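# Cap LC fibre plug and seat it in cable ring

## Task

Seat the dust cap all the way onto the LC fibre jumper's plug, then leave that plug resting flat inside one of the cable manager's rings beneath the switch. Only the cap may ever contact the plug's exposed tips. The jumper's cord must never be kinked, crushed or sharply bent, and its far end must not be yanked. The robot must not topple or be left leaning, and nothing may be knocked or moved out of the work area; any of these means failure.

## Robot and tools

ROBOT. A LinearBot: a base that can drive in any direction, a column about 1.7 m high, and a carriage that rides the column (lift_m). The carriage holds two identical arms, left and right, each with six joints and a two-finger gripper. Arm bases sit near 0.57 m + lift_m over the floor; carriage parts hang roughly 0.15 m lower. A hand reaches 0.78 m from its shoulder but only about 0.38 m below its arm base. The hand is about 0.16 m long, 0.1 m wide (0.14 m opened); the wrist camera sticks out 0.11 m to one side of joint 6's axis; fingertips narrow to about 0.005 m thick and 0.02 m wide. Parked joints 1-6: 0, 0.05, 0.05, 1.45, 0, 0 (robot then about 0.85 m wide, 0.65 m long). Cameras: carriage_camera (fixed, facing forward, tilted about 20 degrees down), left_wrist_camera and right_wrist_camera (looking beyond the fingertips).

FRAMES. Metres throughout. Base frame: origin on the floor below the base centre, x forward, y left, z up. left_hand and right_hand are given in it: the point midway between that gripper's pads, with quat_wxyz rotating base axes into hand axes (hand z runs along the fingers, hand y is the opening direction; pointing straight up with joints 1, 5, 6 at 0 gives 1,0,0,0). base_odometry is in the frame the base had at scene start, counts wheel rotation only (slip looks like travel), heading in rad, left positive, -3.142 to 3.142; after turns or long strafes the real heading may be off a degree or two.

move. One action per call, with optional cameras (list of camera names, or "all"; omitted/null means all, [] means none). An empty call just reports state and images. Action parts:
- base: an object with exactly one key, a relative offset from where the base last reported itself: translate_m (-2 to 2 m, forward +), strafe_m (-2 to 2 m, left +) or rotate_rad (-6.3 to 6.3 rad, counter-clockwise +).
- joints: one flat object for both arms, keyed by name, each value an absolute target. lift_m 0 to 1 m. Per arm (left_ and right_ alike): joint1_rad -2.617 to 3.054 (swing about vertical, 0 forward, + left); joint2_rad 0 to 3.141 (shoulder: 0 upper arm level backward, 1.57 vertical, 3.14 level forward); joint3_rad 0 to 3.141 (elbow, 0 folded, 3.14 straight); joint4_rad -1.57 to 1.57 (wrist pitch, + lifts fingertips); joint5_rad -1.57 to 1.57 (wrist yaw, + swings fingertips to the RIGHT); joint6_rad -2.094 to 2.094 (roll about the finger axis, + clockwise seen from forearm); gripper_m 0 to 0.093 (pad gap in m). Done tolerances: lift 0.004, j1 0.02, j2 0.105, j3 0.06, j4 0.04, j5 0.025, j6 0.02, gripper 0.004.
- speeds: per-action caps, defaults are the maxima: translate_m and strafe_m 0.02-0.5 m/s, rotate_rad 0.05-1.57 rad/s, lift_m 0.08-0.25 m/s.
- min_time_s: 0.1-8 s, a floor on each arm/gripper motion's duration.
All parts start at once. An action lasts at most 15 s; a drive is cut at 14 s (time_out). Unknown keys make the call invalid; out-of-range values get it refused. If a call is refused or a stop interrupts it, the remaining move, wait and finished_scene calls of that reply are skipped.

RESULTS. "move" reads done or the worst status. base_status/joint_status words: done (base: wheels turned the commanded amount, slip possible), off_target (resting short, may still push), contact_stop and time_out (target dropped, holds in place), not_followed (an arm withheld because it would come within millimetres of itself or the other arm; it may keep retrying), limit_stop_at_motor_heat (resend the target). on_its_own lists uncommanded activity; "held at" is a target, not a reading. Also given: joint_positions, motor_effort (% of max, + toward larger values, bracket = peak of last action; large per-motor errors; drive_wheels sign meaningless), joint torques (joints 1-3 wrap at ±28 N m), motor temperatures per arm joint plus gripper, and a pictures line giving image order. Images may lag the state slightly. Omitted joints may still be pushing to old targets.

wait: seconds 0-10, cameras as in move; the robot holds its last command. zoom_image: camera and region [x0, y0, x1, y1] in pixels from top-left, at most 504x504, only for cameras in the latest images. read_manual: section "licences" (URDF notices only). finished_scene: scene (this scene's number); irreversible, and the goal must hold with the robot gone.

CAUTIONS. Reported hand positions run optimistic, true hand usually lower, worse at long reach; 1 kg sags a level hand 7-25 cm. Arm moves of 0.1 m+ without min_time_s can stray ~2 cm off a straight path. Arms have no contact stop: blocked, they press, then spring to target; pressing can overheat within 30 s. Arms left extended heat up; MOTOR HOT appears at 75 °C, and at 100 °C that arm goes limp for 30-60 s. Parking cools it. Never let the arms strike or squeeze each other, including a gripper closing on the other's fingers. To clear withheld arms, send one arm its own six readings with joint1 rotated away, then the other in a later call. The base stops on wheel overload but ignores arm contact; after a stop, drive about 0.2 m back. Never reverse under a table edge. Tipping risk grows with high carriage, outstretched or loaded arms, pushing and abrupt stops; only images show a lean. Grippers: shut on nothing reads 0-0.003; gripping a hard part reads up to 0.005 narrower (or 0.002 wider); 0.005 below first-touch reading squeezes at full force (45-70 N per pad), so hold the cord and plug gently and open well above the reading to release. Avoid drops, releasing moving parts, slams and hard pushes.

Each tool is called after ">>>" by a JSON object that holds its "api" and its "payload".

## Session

>>> {"api": "move", "payload": {"cameras": ["all"]}}

Scene clock: 0.00 s.
Joint torques (N m): no reading
Motor temperatures (°C): left_arm=[29 35 37 30 29 33 32] | right_arm=[31 35 36 30 31 30 33]
base_odometry: x=+0.000 y=+0.000 heading=+0.000
base_status: not commanded
joint_positions: lift_m=+0.300 left_joint1_rad=+0.003 left_joint2_rad=+0.028 left_joint3_rad=+0.066 left_joint4_rad=+1.405 left_joint5_rad=-0.009 left_joint6_rad=+0.044 left_gripper_m=+0.09396 right_joint1_rad=+0.019 right_joint2_rad=+0.033 right_joint3_rad=+0.043 right_joint4_rad=+1.494 right_joint5_rad=-0.026 right_joint6_rad=-0.017 right_gripper_m=+0.09396
joint_status: not commanded
motor_effort: lift_m=+35 drive_wheels=+3
left_hand: x=+0.2453 y=+0.3086 z=+1.2881 quat_wxyz=(+0.998, -0.003, +0.064, +0.024) (m; base frame)
right_hand: x=+0.2319 y=-0.3021 z=+1.2841 quat_wxyz=(+0.999, -0.014, +0.033, +0.001) (m; base frame)
pictures: carriage_camera, left_wrist_camera, right_wrist_camera
Images, in order (width x height): carriage_camera 896x504, left_wrist_camera 896x504, right_wrist_camera 896x504.

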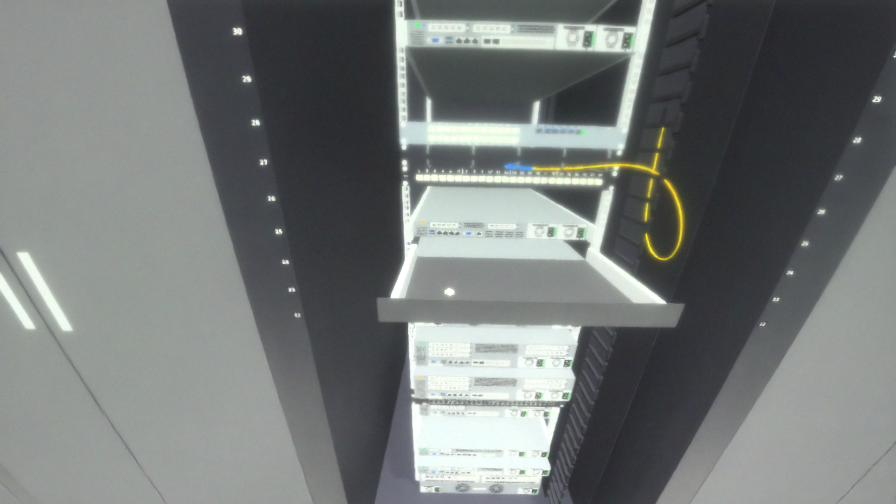

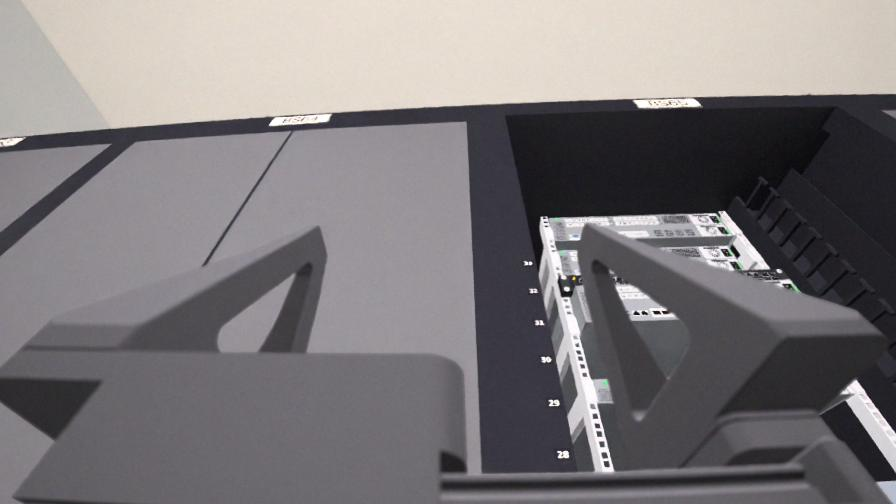

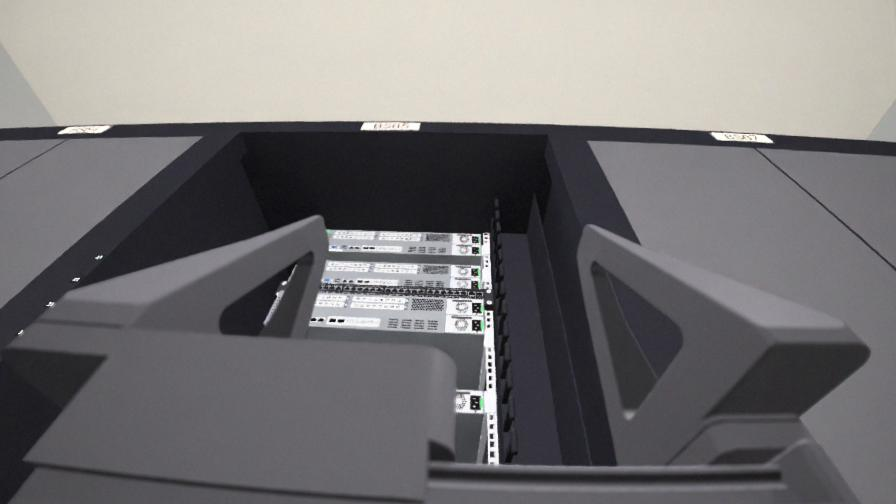

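>>> {"api": "zoom_image", "payload": {"camera": "carriage_camera", "region": [395, 110, 625, 240]}}

>>> {"api": "zoom_image", "payload": {"camera": "carriage_camera", "region": [480, 140, 620, 200]}}

>>> {"api": "zoom_image", "payload": {"camera": "carriage_camera", "region": [415, 265, 485, 315]}}

Scaled by 2.191 from the camera's 896x504 image, which has a finer 1280x720 frame.

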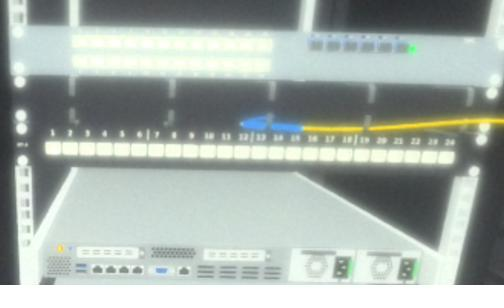

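Scaled by 3.600 from the camera's 896x504 image, which has a finer 1280x720 frame.

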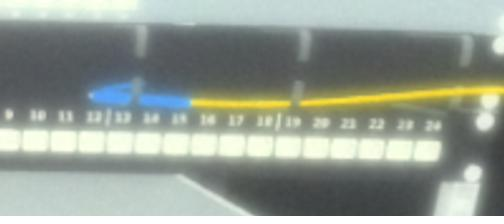

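Scaled by 7.200 from the camera's 896x504 image, which has a finer 1280x720 frame.

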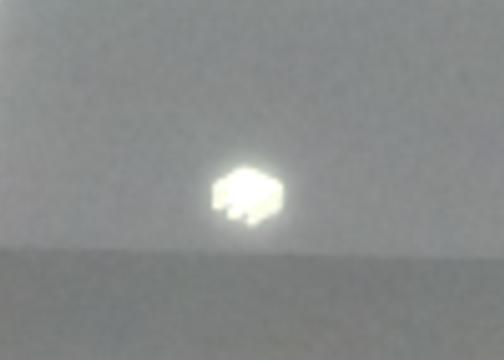

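>>> {"api": "move", "payload": {"base": {"strafe_m": -0.15}, "joints": {"lift_m": 0.47}, "speeds": {"strafe_m": 0.2, "lift_m": 0.15}, "cameras": []}}

>>> {"api": "move", "payload": {"base": {"translate_m": 0.1}, "joints": {"left_joint1_rad": -0.579, "left_joint2_rad": 1.057, "left_joint3_rad": 0.821, "left_joint4_rad": -0.684, "left_joint5_rad": 0, "left_joint6_rad": 0}, "speeds": {"translate_m": 0.1}, "min_time_s": 3, "cameras": ["carriage_camera", "left_wrist_camera"]}}

Scene clock: 103.70 s.
Joint torques (N m): left_arm=[0.05 3.7 6.5 -0.3 0.06 0.01] | right_arm=[-0.12 4.08 5.76 -0.37 -0.01 -0.11]
Motor temperatures (°C): left_arm=[29 36 40 30 29 33 32] | right_arm=[31 36 39 30 31 30 33]
move: done
base_odometry: x=+0.000 y=-0.150 heading=+0.001
base_status: done
joint_positions: lift_m=+0.470 left_joint1_rad=+0.003 left_joint2_rad=+0.028 left_joint3_rad=+0.066 left_joint4_rad=+1.405 left_joint5_rad=-0.009 left_joint6_rad=+0.044 left_gripper_m=+0.09396 right_joint1_rad=+0.019 right_joint2_rad=+0.033 right_joint3_rad=+0.043 right_joint4_rad=+1.494 right_joint5_rad=-0.026 right_joint6_rad=-0.017 right_gripper_m=+0.09396
joint_status: all done
motor_effort: lift_m=+35(43) drive_wheels=-2(11)
left_hand: x=+0.2453 y=+0.3086 z=+1.4581 quat_wxyz=(+0.998, -0.003, +0.064, +0.024) (m; base frame)
right_hand: x=+0.2319 y=-0.3021 z=+1.4540 quat_wxyz=(+0.999, -0.014, +0.033, +0.002) (m; base frame)
pictures: none
No camera images: "cameras" was empty.

Scene clock: 107.07 s.
Joint torques (N m): left_arm=[-0.62 -1.73 11.32 1.41 0.13 -0.08] | right_arm=[-0.13 4.08 5.75 -0.38 0.01 -0.11]
Motor temperatures (°C): left_arm=[29 36 41 30 29 33 32] | right_arm=[31 36 39 30 31 30 33]
move: done
base_odometry: x=+0.100 y=-0.150 heading=+0.000
base_status: done
joint_positions: lift_m=+0.470 left_joint1_rad=-0.571 left_joint2_rad=+1.049 left_joint3_rad=+0.783 left_joint4_rad=-0.673 left_joint5_rad=-0.009 left_joint6_rad=+0.011 left_gripper_m=+0.09396 right_joint1_rad=+0.019 right_joint2_rad=+0.033 right_joint3_rad=+0.043 right_joint4_rad=+1.494 right_joint5_rad=-0.026 right_joint6_rad=-0.017 right_gripper_m=+0.09396
joint_status: all done
motor_effort: lift_m=+35(36) drive_wheels=+2(10)
left_hand: x=+0.4566 y=+0.1538 z=+1.1616 quat_wxyz=(+0.300, +0.271, +0.911, -0.082) (m; base frame)
right_hand: x=+0.2319 y=-0.3021 z=+1.4540 quat_wxyz=(+0.999, -0.014, +0.033, +0.002) (m; base frame)
pictures: carriage_camera, left_wrist_camera
Images, in order (width x height): carriage_camera 896x504, left_wrist_camera 896x504.

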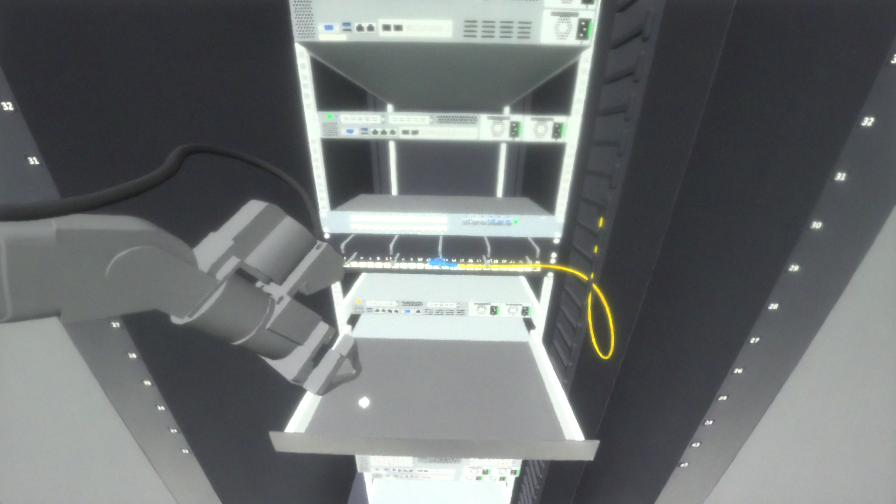

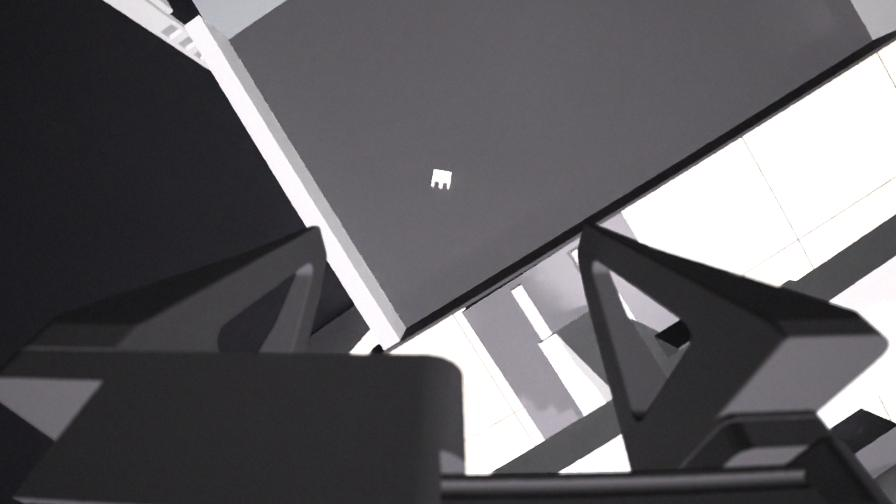

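>>> {"api": "zoom_image", "payload": {"camera": "left_wrist_camera", "region": [415, 155, 475, 205]}}

Scaled by 8.400 from the camera's 896x504 image, which has a finer 1280x720 frame.

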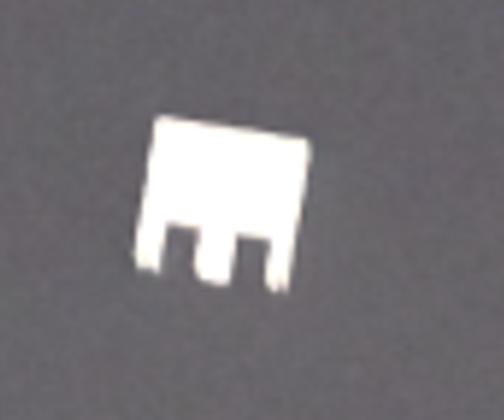

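>>> {"api": "move", "payload": {"joints": {"left_joint1_rad": -0.578, "left_joint2_rad": 2.126, "left_joint3_rad": 1.738, "left_joint4_rad": -1.471, "left_joint5_rad": -0.051, "left_joint6_rad": 0.14}, "min_time_s": 2.5, "cameras": ["left_wrist_camera"]}}

Scene clock: 368.27 s.
Joint torques (N m): left_arm=[-0.53 -8.38 9.09 -0.54 -0.08 0.12] | right_arm=[-0.13 4.08 5.76 -0.39 0.01 -0.11]
Motor temperatures (°C): left_arm=[29 35 57 37 29 33 32] | right_arm=[31 36 40 30 31 30 33]
move: done
base_odometry: x=+0.100 y=-0.150 heading=+0.000
base_status: not commanded
joint_positions: lift_m=+0.470 left_joint1_rad=-0.571 left_joint2_rad=+2.112 left_joint3_rad=+1.707 left_joint4_rad=-1.456 left_joint5_rad=-0.038 left_joint6_rad=+0.129 left_gripper_m=+0.09396 right_joint1_rad=+0.019 right_joint2_rad=+0.033 right_joint3_rad=+0.043 right_joint4_rad=+1.494 right_joint5_rad=-0.026 right_joint6_rad=-0.017 right_gripper_m=+0.09396
joint_status: all done
motor_effort: lift_m=+35(35) drive_wheels=-2(5)
left_hand: x=+0.5001 y=+0.1317 z=+1.0868 quat_wxyz=(-0.137, +0.342, +0.928, +0.050) (m; base frame)
right_hand: x=+0.2319 y=-0.3021 z=+1.4540 quat_wxyz=(+0.999, -0.014, +0.033, +0.002) (m; base frame)
pictures: left_wrist_camera
Images, in order (width x height): left_wrist_camera 896x504.

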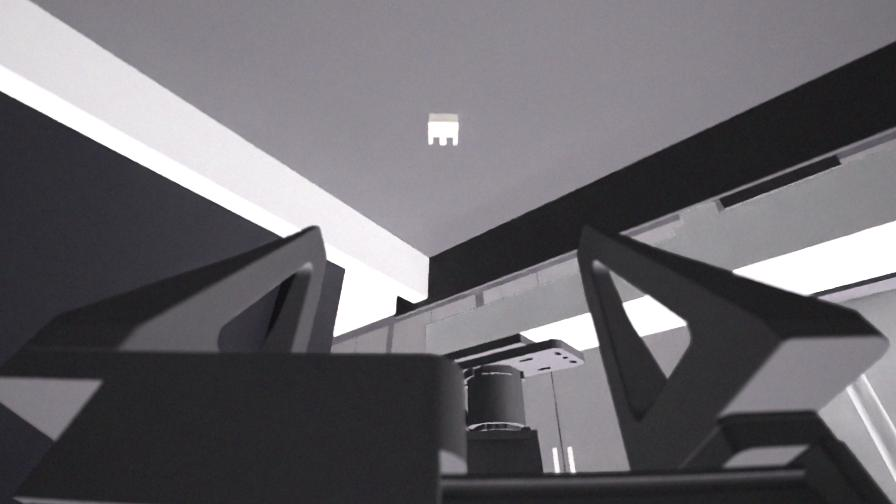

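>>> {"api": "zoom_image", "payload": {"camera": "left_wrist_camera", "region": [418, 105, 468, 155]}}

Scaled by 10.080 from the camera's 896x504 image, which has a finer 1280x720 frame.

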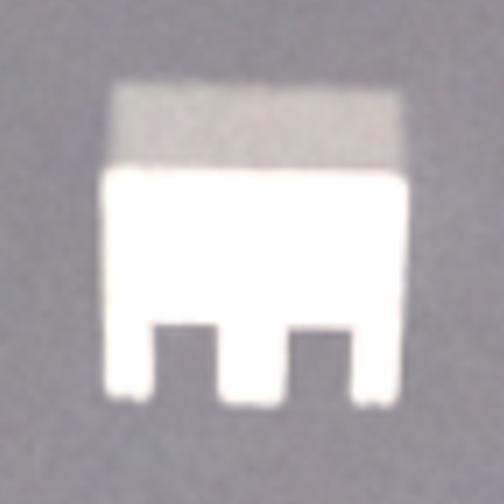

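>>> {"api": "move", "payload": {"joints": {"left_joint1_rad": -0.578, "left_joint2_rad": 2.17, "left_joint3_rad": 1.803, "left_joint4_rad": -1.5035, "left_joint5_rad": -0.051, "left_joint6_rad": 0.14, "lift_m": 0.436}, "speeds": {"lift_m": 0.08}, "min_time_s": 0.8, "cameras": ["left_wrist_camera"]}}

>>> {"api": "zoom_image", "payload": {"camera": "left_wrist_camera", "region": [408, 170, 488, 240]}}

Scene clock: 403.03 s.
Joint torques (N m): left_arm=[-0.5 -8.46 8.99 -0.58 -0.06 0.11] | right_arm=[-0.12 4.08 5.75 -0.38 0.01 -0.11]
Motor temperatures (°C): left_arm=[29 42 58 34 29 33 32] | right_arm=[31 36 40 30 31 30 33]
move: done
base_odometry: x=+0.100 y=-0.150 heading=+0.000
base_status: not commanded
joint_positions: lift_m=+0.436 left_joint1_rad=-0.571 left_joint2_rad=+2.154 left_joint3_rad=+1.773 left_joint4_rad=-1.489 left_joint5_rad=-0.040 left_joint6_rad=+0.130 left_gripper_m=+0.09396 right_joint1_rad=+0.019 right_joint2_rad=+0.033 right_joint3_rad=+0.043 right_joint4_rad=+1.494 right_joint5_rad=-0.026 right_joint6_rad=-0.017 right_gripper_m=+0.09396
joint_status: all done
motor_effort: lift_m=+34(35) drive_wheels=-3(4)
left_hand: x=+0.5073 y=+0.1275 z=+1.0538 quat_wxyz=(-0.141, +0.342, +0.928, +0.052) (m; base frame)
right_hand: x=+0.2319 y=-0.3021 z=+1.4201 quat_wxyz=(+0.999, -0.014, +0.033, +0.002) (m; base frame)
pictures: left_wrist_camera
Images, in order (width x height): left_wrist_camera 896x504.

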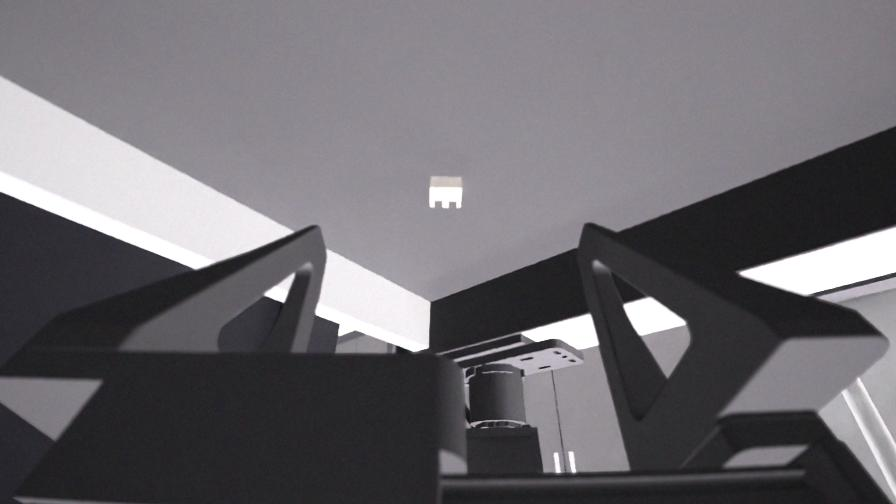

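Scaled by 6.300 from the camera's 896x504 image, which has a finer 1280x720 frame.

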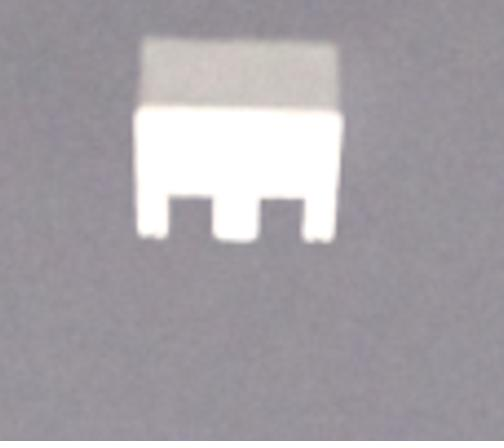

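>>> {"api": "move", "payload": {"joints": {"left_joint1_rad": -0.54, "left_joint2_rad": 1.826, "left_joint3_rad": 1.377, "left_joint4_rad": -1.094, "left_joint5_rad": 0.011, "left_joint6_rad": 0.18}, "min_time_s": 1.5, "cameras": ["left_wrist_camera"]}}

>>> {"api": "zoom_image", "payload": {"camera": "left_wrist_camera", "region": [408, 170, 488, 240]}}

Scene clock: 460.67 s.
Joint torques (N m): left_arm=[0.72 -10.81 5.57 0.39 0.18 0.11] | right_arm=[-0.1 4.07 5.76 -0.39 0.01 -0.11]
Motor temperatures (°C): left_arm=[29 43 55 33 29 33 32] | right_arm=[31 36 40 30 31 30 33]
move: done
base_odometry: x=+0.100 y=-0.150 heading=+0.000
base_status: not commanded
joint_positions: lift_m=+0.436 left_joint1_rad=-0.548 left_joint2_rad=+1.861 left_joint3_rad=+1.392 left_joint4_rad=-1.109 left_joint5_rad=-0.002 left_joint6_rad=+0.169 left_gripper_m=+0.09396 right_joint1_rad=+0.019 right_joint2_rad=+0.033 right_joint3_rad=+0.043 right_joint4_rad=+1.494 right_joint5_rad=-0.026 right_joint6_rad=-0.017 right_gripper_m=+0.09396
joint_status: all done
motor_effort: lift_m=+34(34) drive_wheels=+0(4)
left_hand: x=+0.5051 y=+0.1305 z=+1.0534 quat_wxyz=(-0.003, +0.351, +0.936, +0.002) (m; base frame)
right_hand: x=+0.2319 y=-0.3021 z=+1.4201 quat_wxyz=(+0.999, -0.014, +0.033, +0.002) (m; base frame)
pictures: left_wrist_camera
Images, in order (width x height): left_wrist_camera 896x504.

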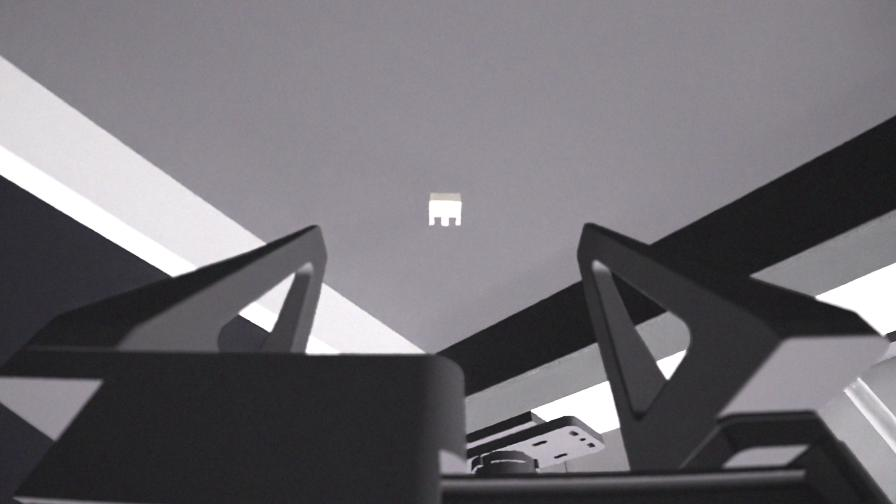

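Scaled by 6.300 from the camera's 896x504 image, which has a finer 1280x720 frame.

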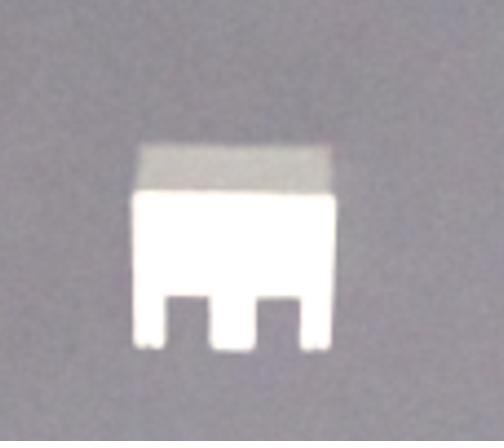

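>>> {"api": "move", "payload": {"joints": {"lift_m": 0.4195}, "speeds": {"lift_m": 0.08}, "cameras": ["left_wrist_camera"]}}

>>> {"api": "zoom_image", "payload": {"camera": "left_wrist_camera", "region": [300, 200, 600, 300]}}

Scene clock: 481.20 s.
Joint torques (N m): left_arm=[0.7 -10.17 5.87 0.37 0.17 0.11] | right_arm=[-0.1 4.07 5.76 -0.4 0.01 -0.11]
Motor temperatures (°C): left_arm=[29 47 52 33 29 33 32] | right_arm=[31 36 40 30 31 30 33]
move: done
base_odometry: x=+0.100 y=-0.150 heading=+0.000
base_status: not commanded
joint_positions: lift_m=+0.420 left_joint1_rad=-0.548 left_joint2_rad=+1.854 left_joint3_rad=+1.388 left_joint4_rad=-1.104 left_joint5_rad=+0.000 left_joint6_rad=+0.170 left_gripper_m=+0.09396 right_joint1_rad=+0.019 right_joint2_rad=+0.033 right_joint3_rad=+0.043 right_joint4_rad=+1.494 right_joint5_rad=-0.026 right_joint6_rad=-0.017 right_gripper_m=+0.09396
joint_status: all done
motor_effort: lift_m=+34(36) drive_wheels=-1(3)
left_hand: x=+0.5053 y=+0.1299 z=+1.0383 quat_wxyz=(+0.000, +0.351, +0.936, +0.000) (m; base frame)
right_hand: x=+0.2319 y=-0.3021 z=+1.4036 quat_wxyz=(+0.999, -0.014, +0.033, +0.002) (m; base frame)
pictures: left_wrist_camera
Images, in order (width x height): left_wrist_camera 896x504.

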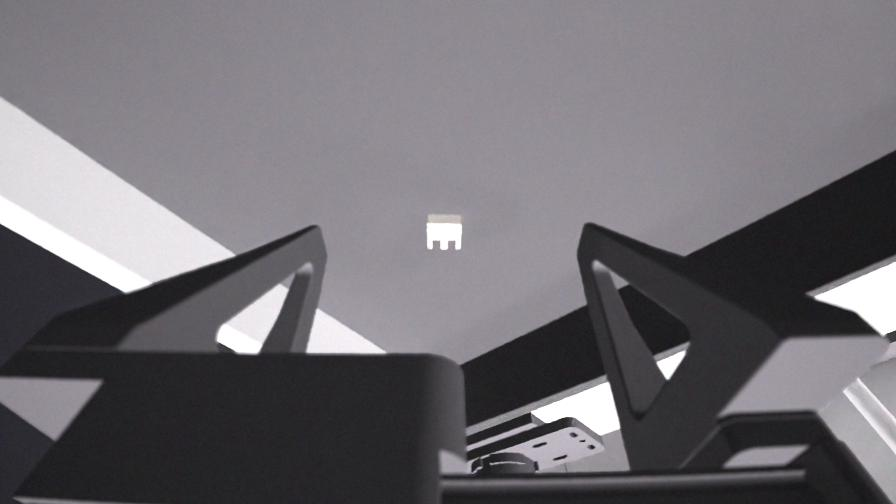

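Scaled by 1.680 from the camera's 896x504 image, which has a finer 1280x720 frame.

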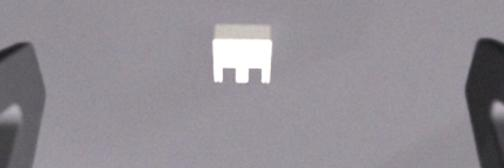

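>>> {"api": "move", "payload": {"joints": {"lift_m": 0.4172}, "speeds": {"lift_m": 0.08}, "cameras": []}}

>>> {"api": "move", "payload": {"joints": {"left_gripper_m": 0.007}, "min_time_s": 3, "cameras": ["left_wrist_camera"]}}

>>> {"api": "zoom_image", "payload": {"camera": "left_wrist_camera", "region": [398, 190, 498, 280]}}

Scene clock: 490.63 s.
Joint torques (N m): left_arm=[0.75 -10.19 5.94 0.35 0.16 0.11] | right_arm=[-0.12 4.08 5.76 -0.37 0.01 -0.11]
Motor temperatures (°C): left_arm=[29 48 52 33 29 33 32] | right_arm=[31 36 40 30 31 30 33]
move: done
base_odometry: x=+0.100 y=-0.150 heading=+0.000
base_status: not commanded
joint_positions: lift_m=+0.417 left_joint1_rad=-0.548 left_joint2_rad=+1.853 left_joint3_rad=+1.387 left_joint4_rad=-1.103 left_joint5_rad=+0.000 left_joint6_rad=+0.170 left_gripper_m=+0.09396 right_joint1_rad=+0.019 right_joint2_rad=+0.033 right_joint3_rad=+0.043 right_joint4_rad=+1.494 right_joint5_rad=-0.026 right_joint6_rad=-0.017 right_gripper_m=+0.09396
joint_status: all done
motor_effort: lift_m=+34(34) drive_wheels=-5(5)
left_hand: x=+0.5053 y=+0.1298 z=+1.0362 quat_wxyz=(+0.001, +0.351, +0.936, +0.000) (m; base frame)
right_hand: x=+0.2319 y=-0.3021 z=+1.4014 quat_wxyz=(+0.999, -0.014, +0.033, +0.002) (m; base frame)
pictures: none
No camera images: "cameras" was empty.

Scene clock: 493.93 s.
Joint torques (N m): left_arm=[0.73 -10.11 6.01 0.35 0.16 0.11] | right_arm=[-0.12 4.05 5.75 -0.38 0.01 -0.11]
Motor temperatures (°C): left_arm=[29 48 52 33 29 33 32] | right_arm=[31 36 40 30 31 30 33]
move: done
base_odometry: x=+0.100 y=-0.150 heading=+0.000
base_status: not commanded
joint_positions: lift_m=+0.417 left_joint1_rad=-0.548 left_joint2_rad=+1.853 left_joint3_rad=+1.387 left_joint4_rad=-1.103 left_joint5_rad=+0.000 left_joint6_rad=+0.170 left_gripper_m=+0.00713 right_joint1_rad=+0.019 right_joint2_rad=+0.033 right_joint3_rad=+0.043 right_joint4_rad=+1.494 right_joint5_rad=-0.026 right_joint6_rad=-0.017 right_gripper_m=+0.09396
joint_status: all done
motor_effort: lift_m=+34(34) drive_wheels=+0(5)
left_hand: x=+0.5053 y=+0.1298 z=+1.0362 quat_wxyz=(+0.001, +0.351, +0.936, +0.000) (m; base frame)
right_hand: x=+0.2319 y=-0.3021 z=+1.4014 quat_wxyz=(+0.999, -0.014, +0.033, +0.002) (m; base frame)
pictures: left_wrist_camera
Images, in order (width x height): left_wrist_camera 896x504.

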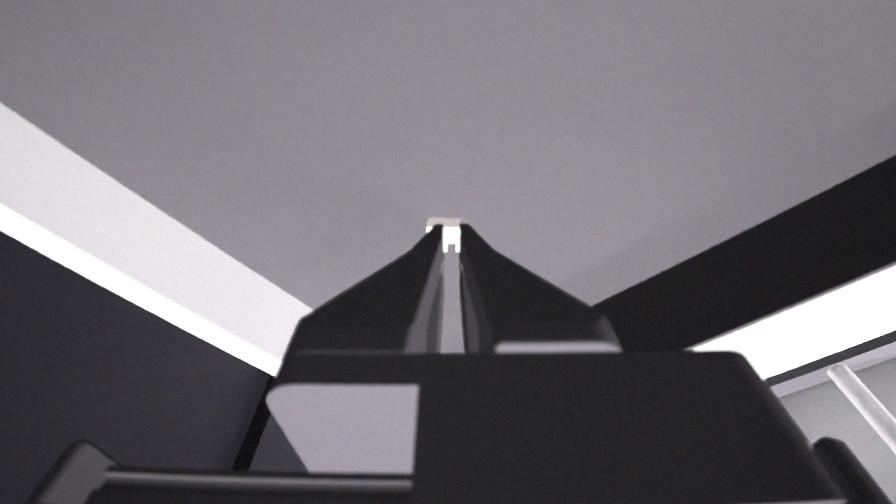

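Scaled by 5.040 from the camera's 896x504 image, which has a finer 1280x720 frame.

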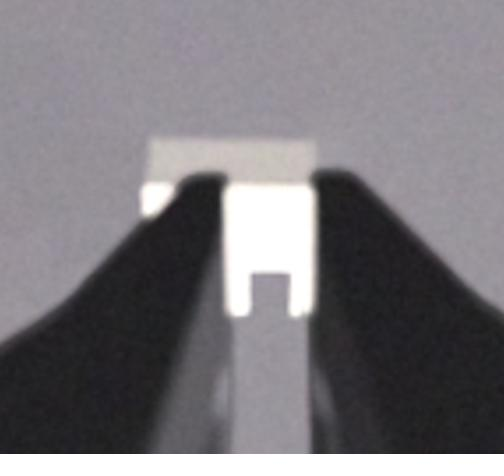

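>>> {"api": "move", "payload": {"joints": {"left_gripper_m": 0.036, "left_joint1_rad": -0.532}, "min_time_s": 1, "cameras": []}}

>>> {"api": "move", "payload": {"joints": {"lift_m": 0.4112}, "speeds": {"lift_m": 0.08}, "cameras": ["left_wrist_camera"]}}

>>> {"api": "zoom_image", "payload": {"camera": "left_wrist_camera", "region": [388, 180, 508, 290]}}

Scene clock: 519.33 s.
Joint torques (N m): left_arm=[0.72 -10.11 5.97 0.35 0.16 0.11] | right_arm=[-0.1 4.07 5.76 -0.38 0.01 -0.11]
Motor temperatures (°C): left_arm=[29 48 51 33 29 33 32] | right_arm=[31 36 40 30 31 30 33]
move: done
base_odometry: x=+0.100 y=-0.150 heading=+0.000
base_status: not commanded
joint_positions: lift_m=+0.417 left_joint1_rad=-0.540 left_joint2_rad=+1.853 left_joint3_rad=+1.387 left_joint4_rad=-1.103 left_joint5_rad=+0.000 left_joint6_rad=+0.170 left_gripper_m=+0.03587 right_joint1_rad=+0.019 right_joint2_rad=+0.033 right_joint3_rad=+0.043 right_joint4_rad=+1.494 right_joint5_rad=-0.026 right_joint6_rad=-0.017 right_gripper_m=+0.09396
joint_status: all done
motor_effort: lift_m=+34(34) drive_wheels=+0(5)
left_hand: x=+0.5067 y=+0.1320 z=+1.0362 quat_wxyz=(+0.001, +0.348, +0.938, +0.000) (m; base frame)
right_hand: x=+0.2319 y=-0.3021 z=+1.4014 quat_wxyz=(+0.999, -0.014, +0.033, +0.002) (m; base frame)
pictures: none
No camera images: "cameras" was empty.

Scene clock: 519.77 s.
Joint torques (N m): left_arm=[0.7 -9.87 6.15 0.33 0.16 0.11] | right_arm=[-0.12 4.11 5.75 -0.38 0.01 -0.11]
Motor temperatures (°C): left_arm=[29 48 51 33 29 33 32] | right_arm=[31 36 40 30 31 30 33]
move: done
base_odometry: x=+0.100 y=-0.150 heading=+0.000
base_status: not commanded
joint_positions: lift_m=+0.411 left_joint1_rad=-0.540 left_joint2_rad=+1.850 left_joint3_rad=+1.385 left_joint4_rad=-1.101 left_joint5_rad=+0.001 left_joint6_rad=+0.170 left_gripper_m=+0.03587 right_joint1_rad=+0.019 right_joint2_rad=+0.033 right_joint3_rad=+0.043 right_joint4_rad=+1.493 right_joint5_rad=-0.026 right_joint6_rad=-0.017 right_gripper_m=+0.09396
joint_status: all done
motor_effort: lift_m=+35(36) drive_wheels=-3(3)
left_hand: x=+0.5067 y=+0.1319 z=+1.0304 quat_wxyz=(+0.002, +0.348, +0.938, -0.001) (m; base frame)
right_hand: x=+0.2320 y=-0.3021 z=+1.3953 quat_wxyz=(+0.999, -0.014, +0.033, +0.002) (m; base frame)
pictures: left_wrist_camera
Images, in order (width x height): left_wrist_camera 896x504.

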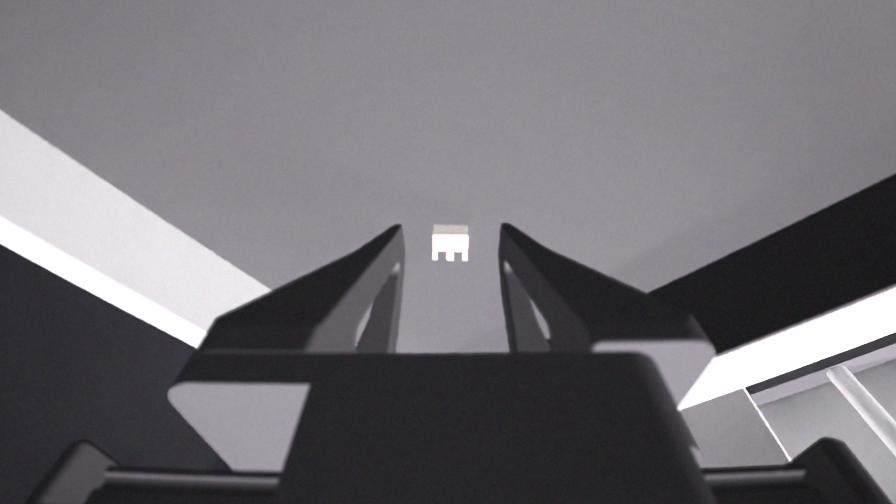

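Scaled by 4.200 from the camera's 896x504 image, which has a finer 1280x720 frame.

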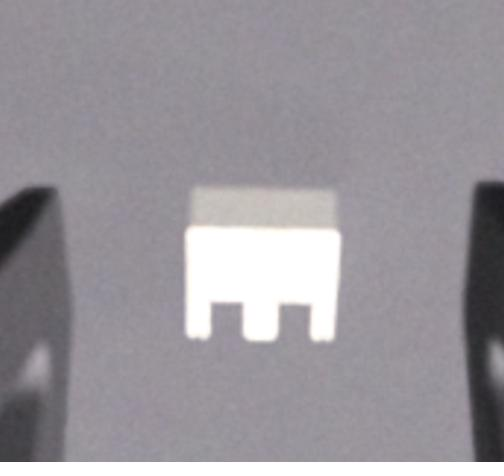

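>>> {"api": "move", "payload": {"joints": {"left_gripper_m": 0.008}, "min_time_s": 2.5, "cameras": ["left_wrist_camera"]}}

>>> {"api": "zoom_image", "payload": {"camera": "left_wrist_camera", "region": [388, 180, 508, 290]}}

Scene clock: 530.60 s.
Joint torques (N m): left_arm=[0.7 -9.92 6.13 0.34 0.16 0.11] | right_arm=[-0.1 4.08 5.75 -0.37 0.01 -0.11]
Motor temperatures (°C): left_arm=[29 48 51 33 29 33 32] | right_arm=[31 36 40 30 31 30 33]
move: done
base_odometry: x=+0.100 y=-0.150 heading=+0.000
base_status: not commanded
joint_positions: lift_m=+0.411 left_joint1_rad=-0.540 left_joint2_rad=+1.850 left_joint3_rad=+1.385 left_joint4_rad=-1.101 left_joint5_rad=+0.001 left_joint6_rad=+0.170 left_gripper_m=+0.00813 right_joint1_rad=+0.019 right_joint2_rad=+0.033 right_joint3_rad=+0.043 right_joint4_rad=+1.493 right_joint5_rad=-0.026 right_joint6_rad=-0.017 right_gripper_m=+0.09396
joint_status: all done
motor_effort: lift_m=+35(35) drive_wheels=+2(6)
left_hand: x=+0.5067 y=+0.1319 z=+1.0304 quat_wxyz=(+0.002, +0.348, +0.938, -0.001) (m; base frame)
right_hand: x=+0.2320 y=-0.3021 z=+1.3953 quat_wxyz=(+0.999, -0.014, +0.033, +0.002) (m; base frame)
pictures: left_wrist_camera
Images, in order (width x height): left_wrist_camera 896x504.

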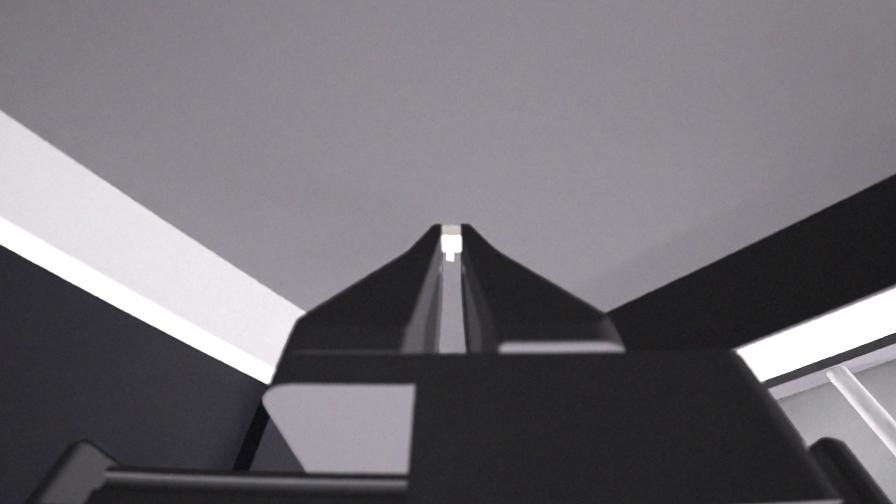

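Scaled by 4.200 from the camera's 896x504 image, which has a finer 1280x720 frame.

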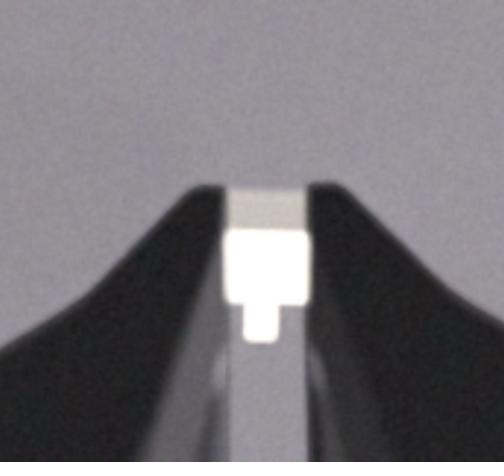

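>>> {"api": "move", "payload": {"joints": {"left_gripper_m": 0.036}, "min_time_s": 0.8, "cameras": []}}

>>> {"api": "move", "payload": {"joints": {"lift_m": 0.407}, "speeds": {"lift_m": 0.08}, "cameras": ["left_wrist_camera"]}}

>>> {"api": "zoom_image", "payload": {"camera": "left_wrist_camera", "region": [388, 180, 508, 290]}}

Scene clock: 547.97 s.
Joint torques (N m): left_arm=[0.7 -9.89 6.13 0.34 0.16 0.11] | right_arm=[-0.09 4.07 5.74 -0.38 0.01 -0.11]
Motor temperatures (°C): left_arm=[29 49 50 32 29 33 32] | right_arm=[31 36 40 30 31 30 33]
move: done
base_odometry: x=+0.100 y=-0.150 heading=+0.000
base_status: not commanded
joint_positions: lift_m=+0.411 left_joint1_rad=-0.540 left_joint2_rad=+1.850 left_joint3_rad=+1.385 left_joint4_rad=-1.101 left_joint5_rad=+0.001 left_joint6_rad=+0.170 left_gripper_m=+0.03587 right_joint1_rad=+0.019 right_joint2_rad=+0.033 right_joint3_rad=+0.043 right_joint4_rad=+1.493 right_joint5_rad=-0.026 right_joint6_rad=-0.017 right_gripper_m=+0.09396
joint_status: all done
motor_effort: lift_m=+35(35) drive_wheels=+4(6)
left_hand: x=+0.5067 y=+0.1319 z=+1.0304 quat_wxyz=(+0.002, +0.348, +0.938, -0.001) (m; base frame)
right_hand: x=+0.2320 y=-0.3021 z=+1.3953 quat_wxyz=(+0.999, -0.014, +0.033, +0.002) (m; base frame)
pictures: none
No camera images: "cameras" was empty.

Scene clock: 548.37 s.
Joint torques (N m): left_arm=[0.73 -9.74 6.35 0.33 0.16 0.1] | right_arm=[-0.1 4.05 5.78 -0.39 0.01 -0.11]
Motor temperatures (°C): left_arm=[29 49 50 32 29 33 32] | right_arm=[31 36 40 30 31 30 33]
move: done
base_odometry: x=+0.100 y=-0.150 heading=+0.000
base_status: not commanded
joint_positions: lift_m=+0.407 left_joint1_rad=-0.540 left_joint2_rad=+1.848 left_joint3_rad=+1.384 left_joint4_rad=-1.099 left_joint5_rad=+0.001 left_joint6_rad=+0.170 left_gripper_m=+0.03587 right_joint1_rad=+0.019 right_joint2_rad=+0.033 right_joint3_rad=+0.043 right_joint4_rad=+1.493 right_joint5_rad=-0.026 right_joint6_rad=-0.017 right_gripper_m=+0.09396
joint_status: all done
motor_effort: lift_m=+35(36) drive_wheels=-2(5)
left_hand: x=+0.5067 y=+0.1318 z=+1.0265 quat_wxyz=(+0.003, +0.348, +0.938, -0.001) (m; base frame)
right_hand: x=+0.2320 y=-0.3021 z=+1.3911 quat_wxyz=(+0.999, -0.014, +0.033, +0.002) (m; base frame)
pictures: left_wrist_camera
Images, in order (width x height): left_wrist_camera 896x504.

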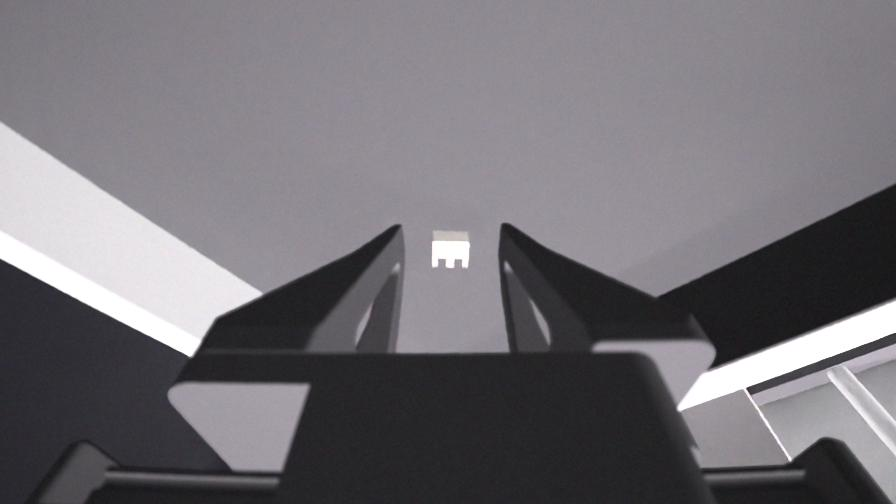

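Scaled by 4.200 from the camera's 896x504 image, which has a finer 1280x720 frame.

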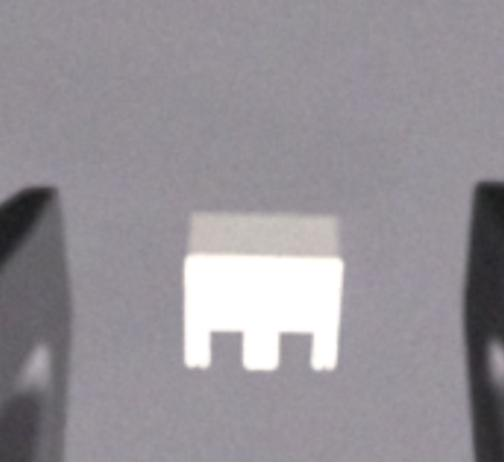

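>>> {"api": "move", "payload": {"cameras": ["left_wrist_camera"]}}

Scene clock: 578.87 s.
Joint torques (N m): left_arm=[0.73 -9.74 6.3 0.33 0.16 0.11] | right_arm=[-0.12 4.08 5.75 -0.37 0.01 -0.11]
Motor temperatures (°C): left_arm=[29 52 49 32 29 33 32] | right_arm=[31 36 41 30 31 30 33]
base_odometry: x=+0.100 y=-0.150 heading=+0.000
base_status: not commanded
joint_positions: lift_m=+0.407 left_joint1_rad=-0.540 left_joint2_rad=+1.848 left_joint3_rad=+1.384 left_joint4_rad=-1.099 left_joint5_rad=+0.001 left_joint6_rad=+0.170 left_gripper_m=+0.03587 right_joint1_rad=+0.019 right_joint2_rad=+0.033 right_joint3_rad=+0.043 right_joint4_rad=+1.493 right_joint5_rad=-0.026 right_joint6_rad=-0.017 right_gripper_m=+0.09396
joint_status: all done
motor_effort: lift_m=+34(36) drive_wheels=+1(5)
left_hand: x=+0.5067 y=+0.1318 z=+1.0265 quat_wxyz=(+0.003, +0.348, +0.938, -0.001) (m; base frame)
right_hand: x=+0.2320 y=-0.3021 z=+1.3911 quat_wxyz=(+0.999, -0.014, +0.033, +0.002) (m; base frame)
pictures: left_wrist_camera
Images, in order (width x height): left_wrist_camera 896x504.

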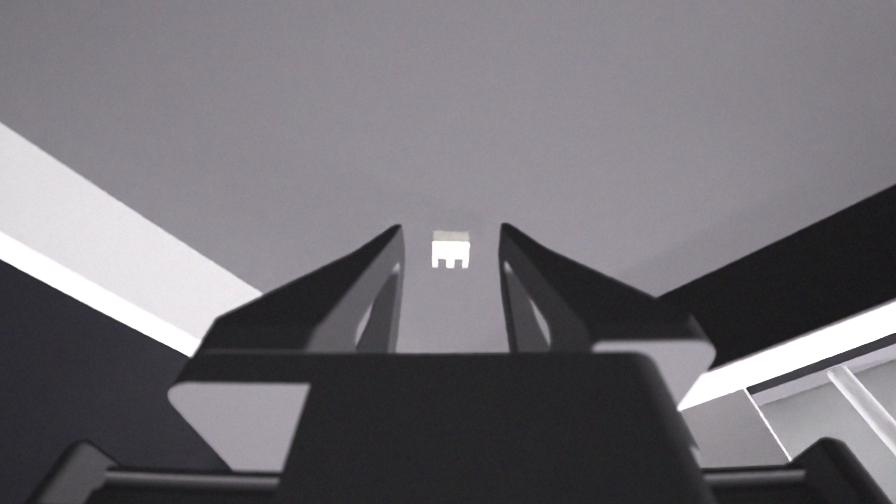

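>>> {"api": "move", "payload": {"joints": {"lift_m": 0.403}, "speeds": {"lift_m": 0.08}, "cameras": ["left_wrist_camera"]}}

>>> {"api": "zoom_image", "payload": {"camera": "left_wrist_camera", "region": [388, 180, 508, 290]}}

Scene clock: 583.03 s.
Joint torques (N m): left_arm=[0.72 -9.62 6.39 0.32 0.15 0.11] | right_arm=[-0.12 4.07 5.81 -0.37 0.01 -0.11]
Motor temperatures (°C): left_arm=[29 52 49 32 29 33 32] | right_arm=[31 36 41 30 31 30 33]
move: done
base_odometry: x=+0.100 y=-0.150 heading=+0.000
base_status: not commanded
joint_positions: lift_m=+0.403 left_joint1_rad=-0.540 left_joint2_rad=+1.847 left_joint3_rad=+1.383 left_joint4_rad=-1.098 left_joint5_rad=+0.001 left_joint6_rad=+0.170 left_gripper_m=+0.03587 right_joint1_rad=+0.019 right_joint2_rad=+0.033 right_joint3_rad=+0.043 right_joint4_rad=+1.493 right_joint5_rad=-0.026 right_joint6_rad=-0.017 right_gripper_m=+0.09396
joint_status: all done
motor_effort: lift_m=+34(36) drive_wheels=+3(5)
left_hand: x=+0.5067 y=+0.1318 z=+1.0226 quat_wxyz=(+0.004, +0.348, +0.938, -0.001) (m; base frame)
right_hand: x=+0.2320 y=-0.3021 z=+1.3871 quat_wxyz=(+0.999, -0.014, +0.033, +0.002) (m; base frame)
pictures: left_wrist_camera
Images, in order (width x height): left_wrist_camera 896x504.

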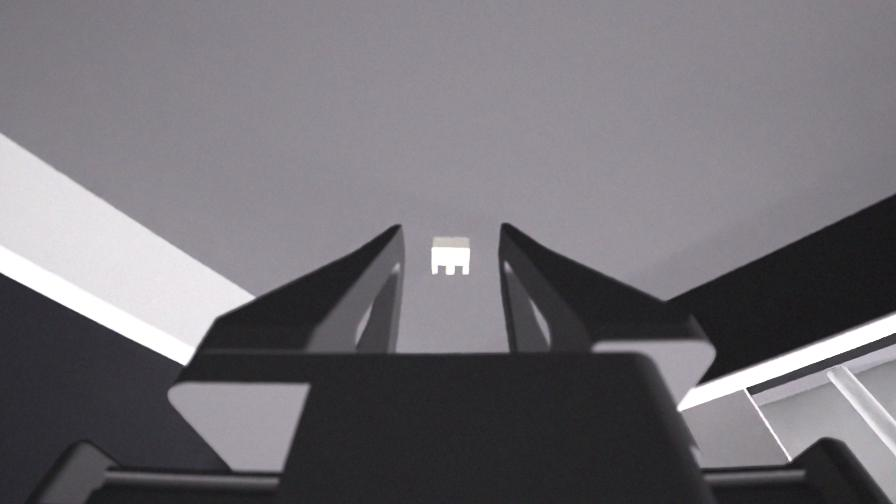

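Scaled by 4.200 from the camera's 896x504 image, which has a finer 1280x720 frame.

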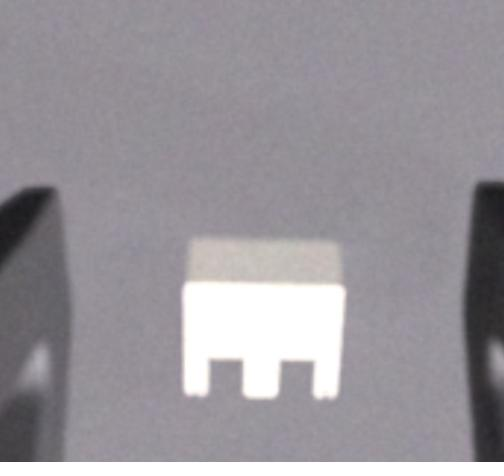

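>>> {"api": "move", "payload": {"joints": {"lift_m": 0.399}, "speeds": {"lift_m": 0.08}, "cameras": ["left_wrist_camera"]}}

>>> {"api": "zoom_image", "payload": {"camera": "left_wrist_camera", "region": [388, 180, 508, 290]}}

Scene clock: 607.20 s.
Joint torques (N m): left_arm=[0.73 -9.35 6.38 0.32 0.15 0.11] | right_arm=[-0.1 4.01 5.76 -0.38 0.02 -0.11]
Motor temperatures (°C): left_arm=[29 51 50 32 29 33 32] | right_arm=[31 36 41 30 31 30 33]
move: done
base_odometry: x=+0.100 y=-0.150 heading=+0.000
base_status: not commanded
joint_positions: lift_m=+0.399 left_joint1_rad=-0.540 left_joint2_rad=+1.844 left_joint3_rad=+1.383 left_joint4_rad=-1.097 left_joint5_rad=+0.002 left_joint6_rad=+0.170 left_gripper_m=+0.03587 right_joint1_rad=+0.019 right_joint2_rad=+0.033 right_joint3_rad=+0.043 right_joint4_rad=+1.494 right_joint5_rad=-0.026 right_joint6_rad=-0.017 right_gripper_m=+0.09396
joint_status: all done
motor_effort: lift_m=+33(36) drive_wheels=+1(5)
left_hand: x=+0.5071 y=+0.1315 z=+1.0197 quat_wxyz=(+0.006, +0.348, +0.938, -0.002) (m; base frame)
right_hand: x=+0.2319 y=-0.3021 z=+1.3832 quat_wxyz=(+0.999, -0.014, +0.033, +0.002) (m; base frame)
pictures: left_wrist_camera
Images, in order (width x height): left_wrist_camera 896x504.

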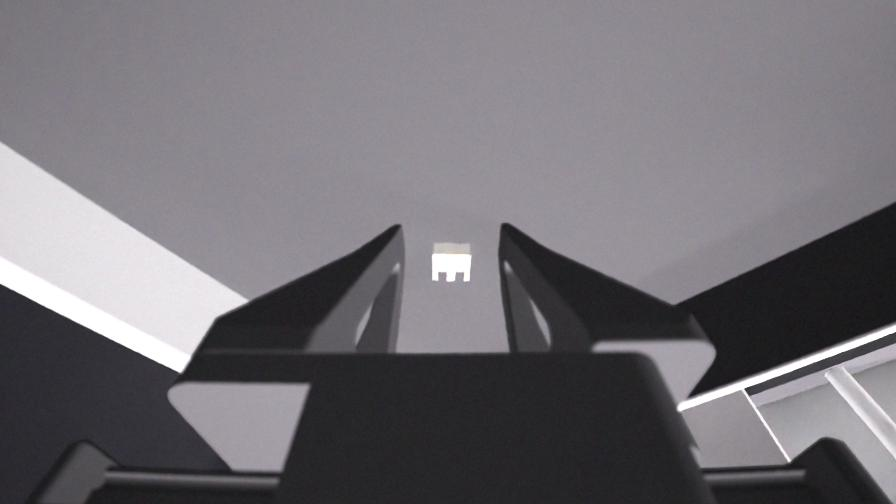

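Scaled by 4.200 from the camera's 896x504 image, which has a finer 1280x720 frame.

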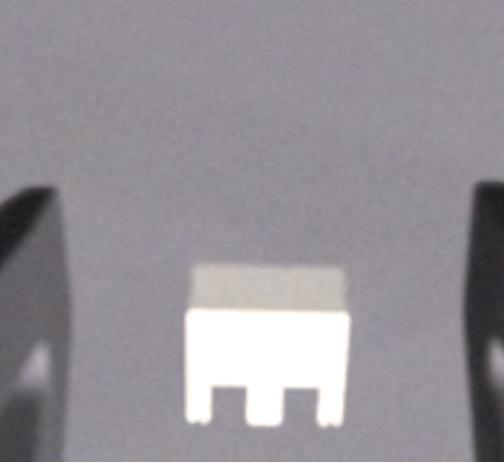

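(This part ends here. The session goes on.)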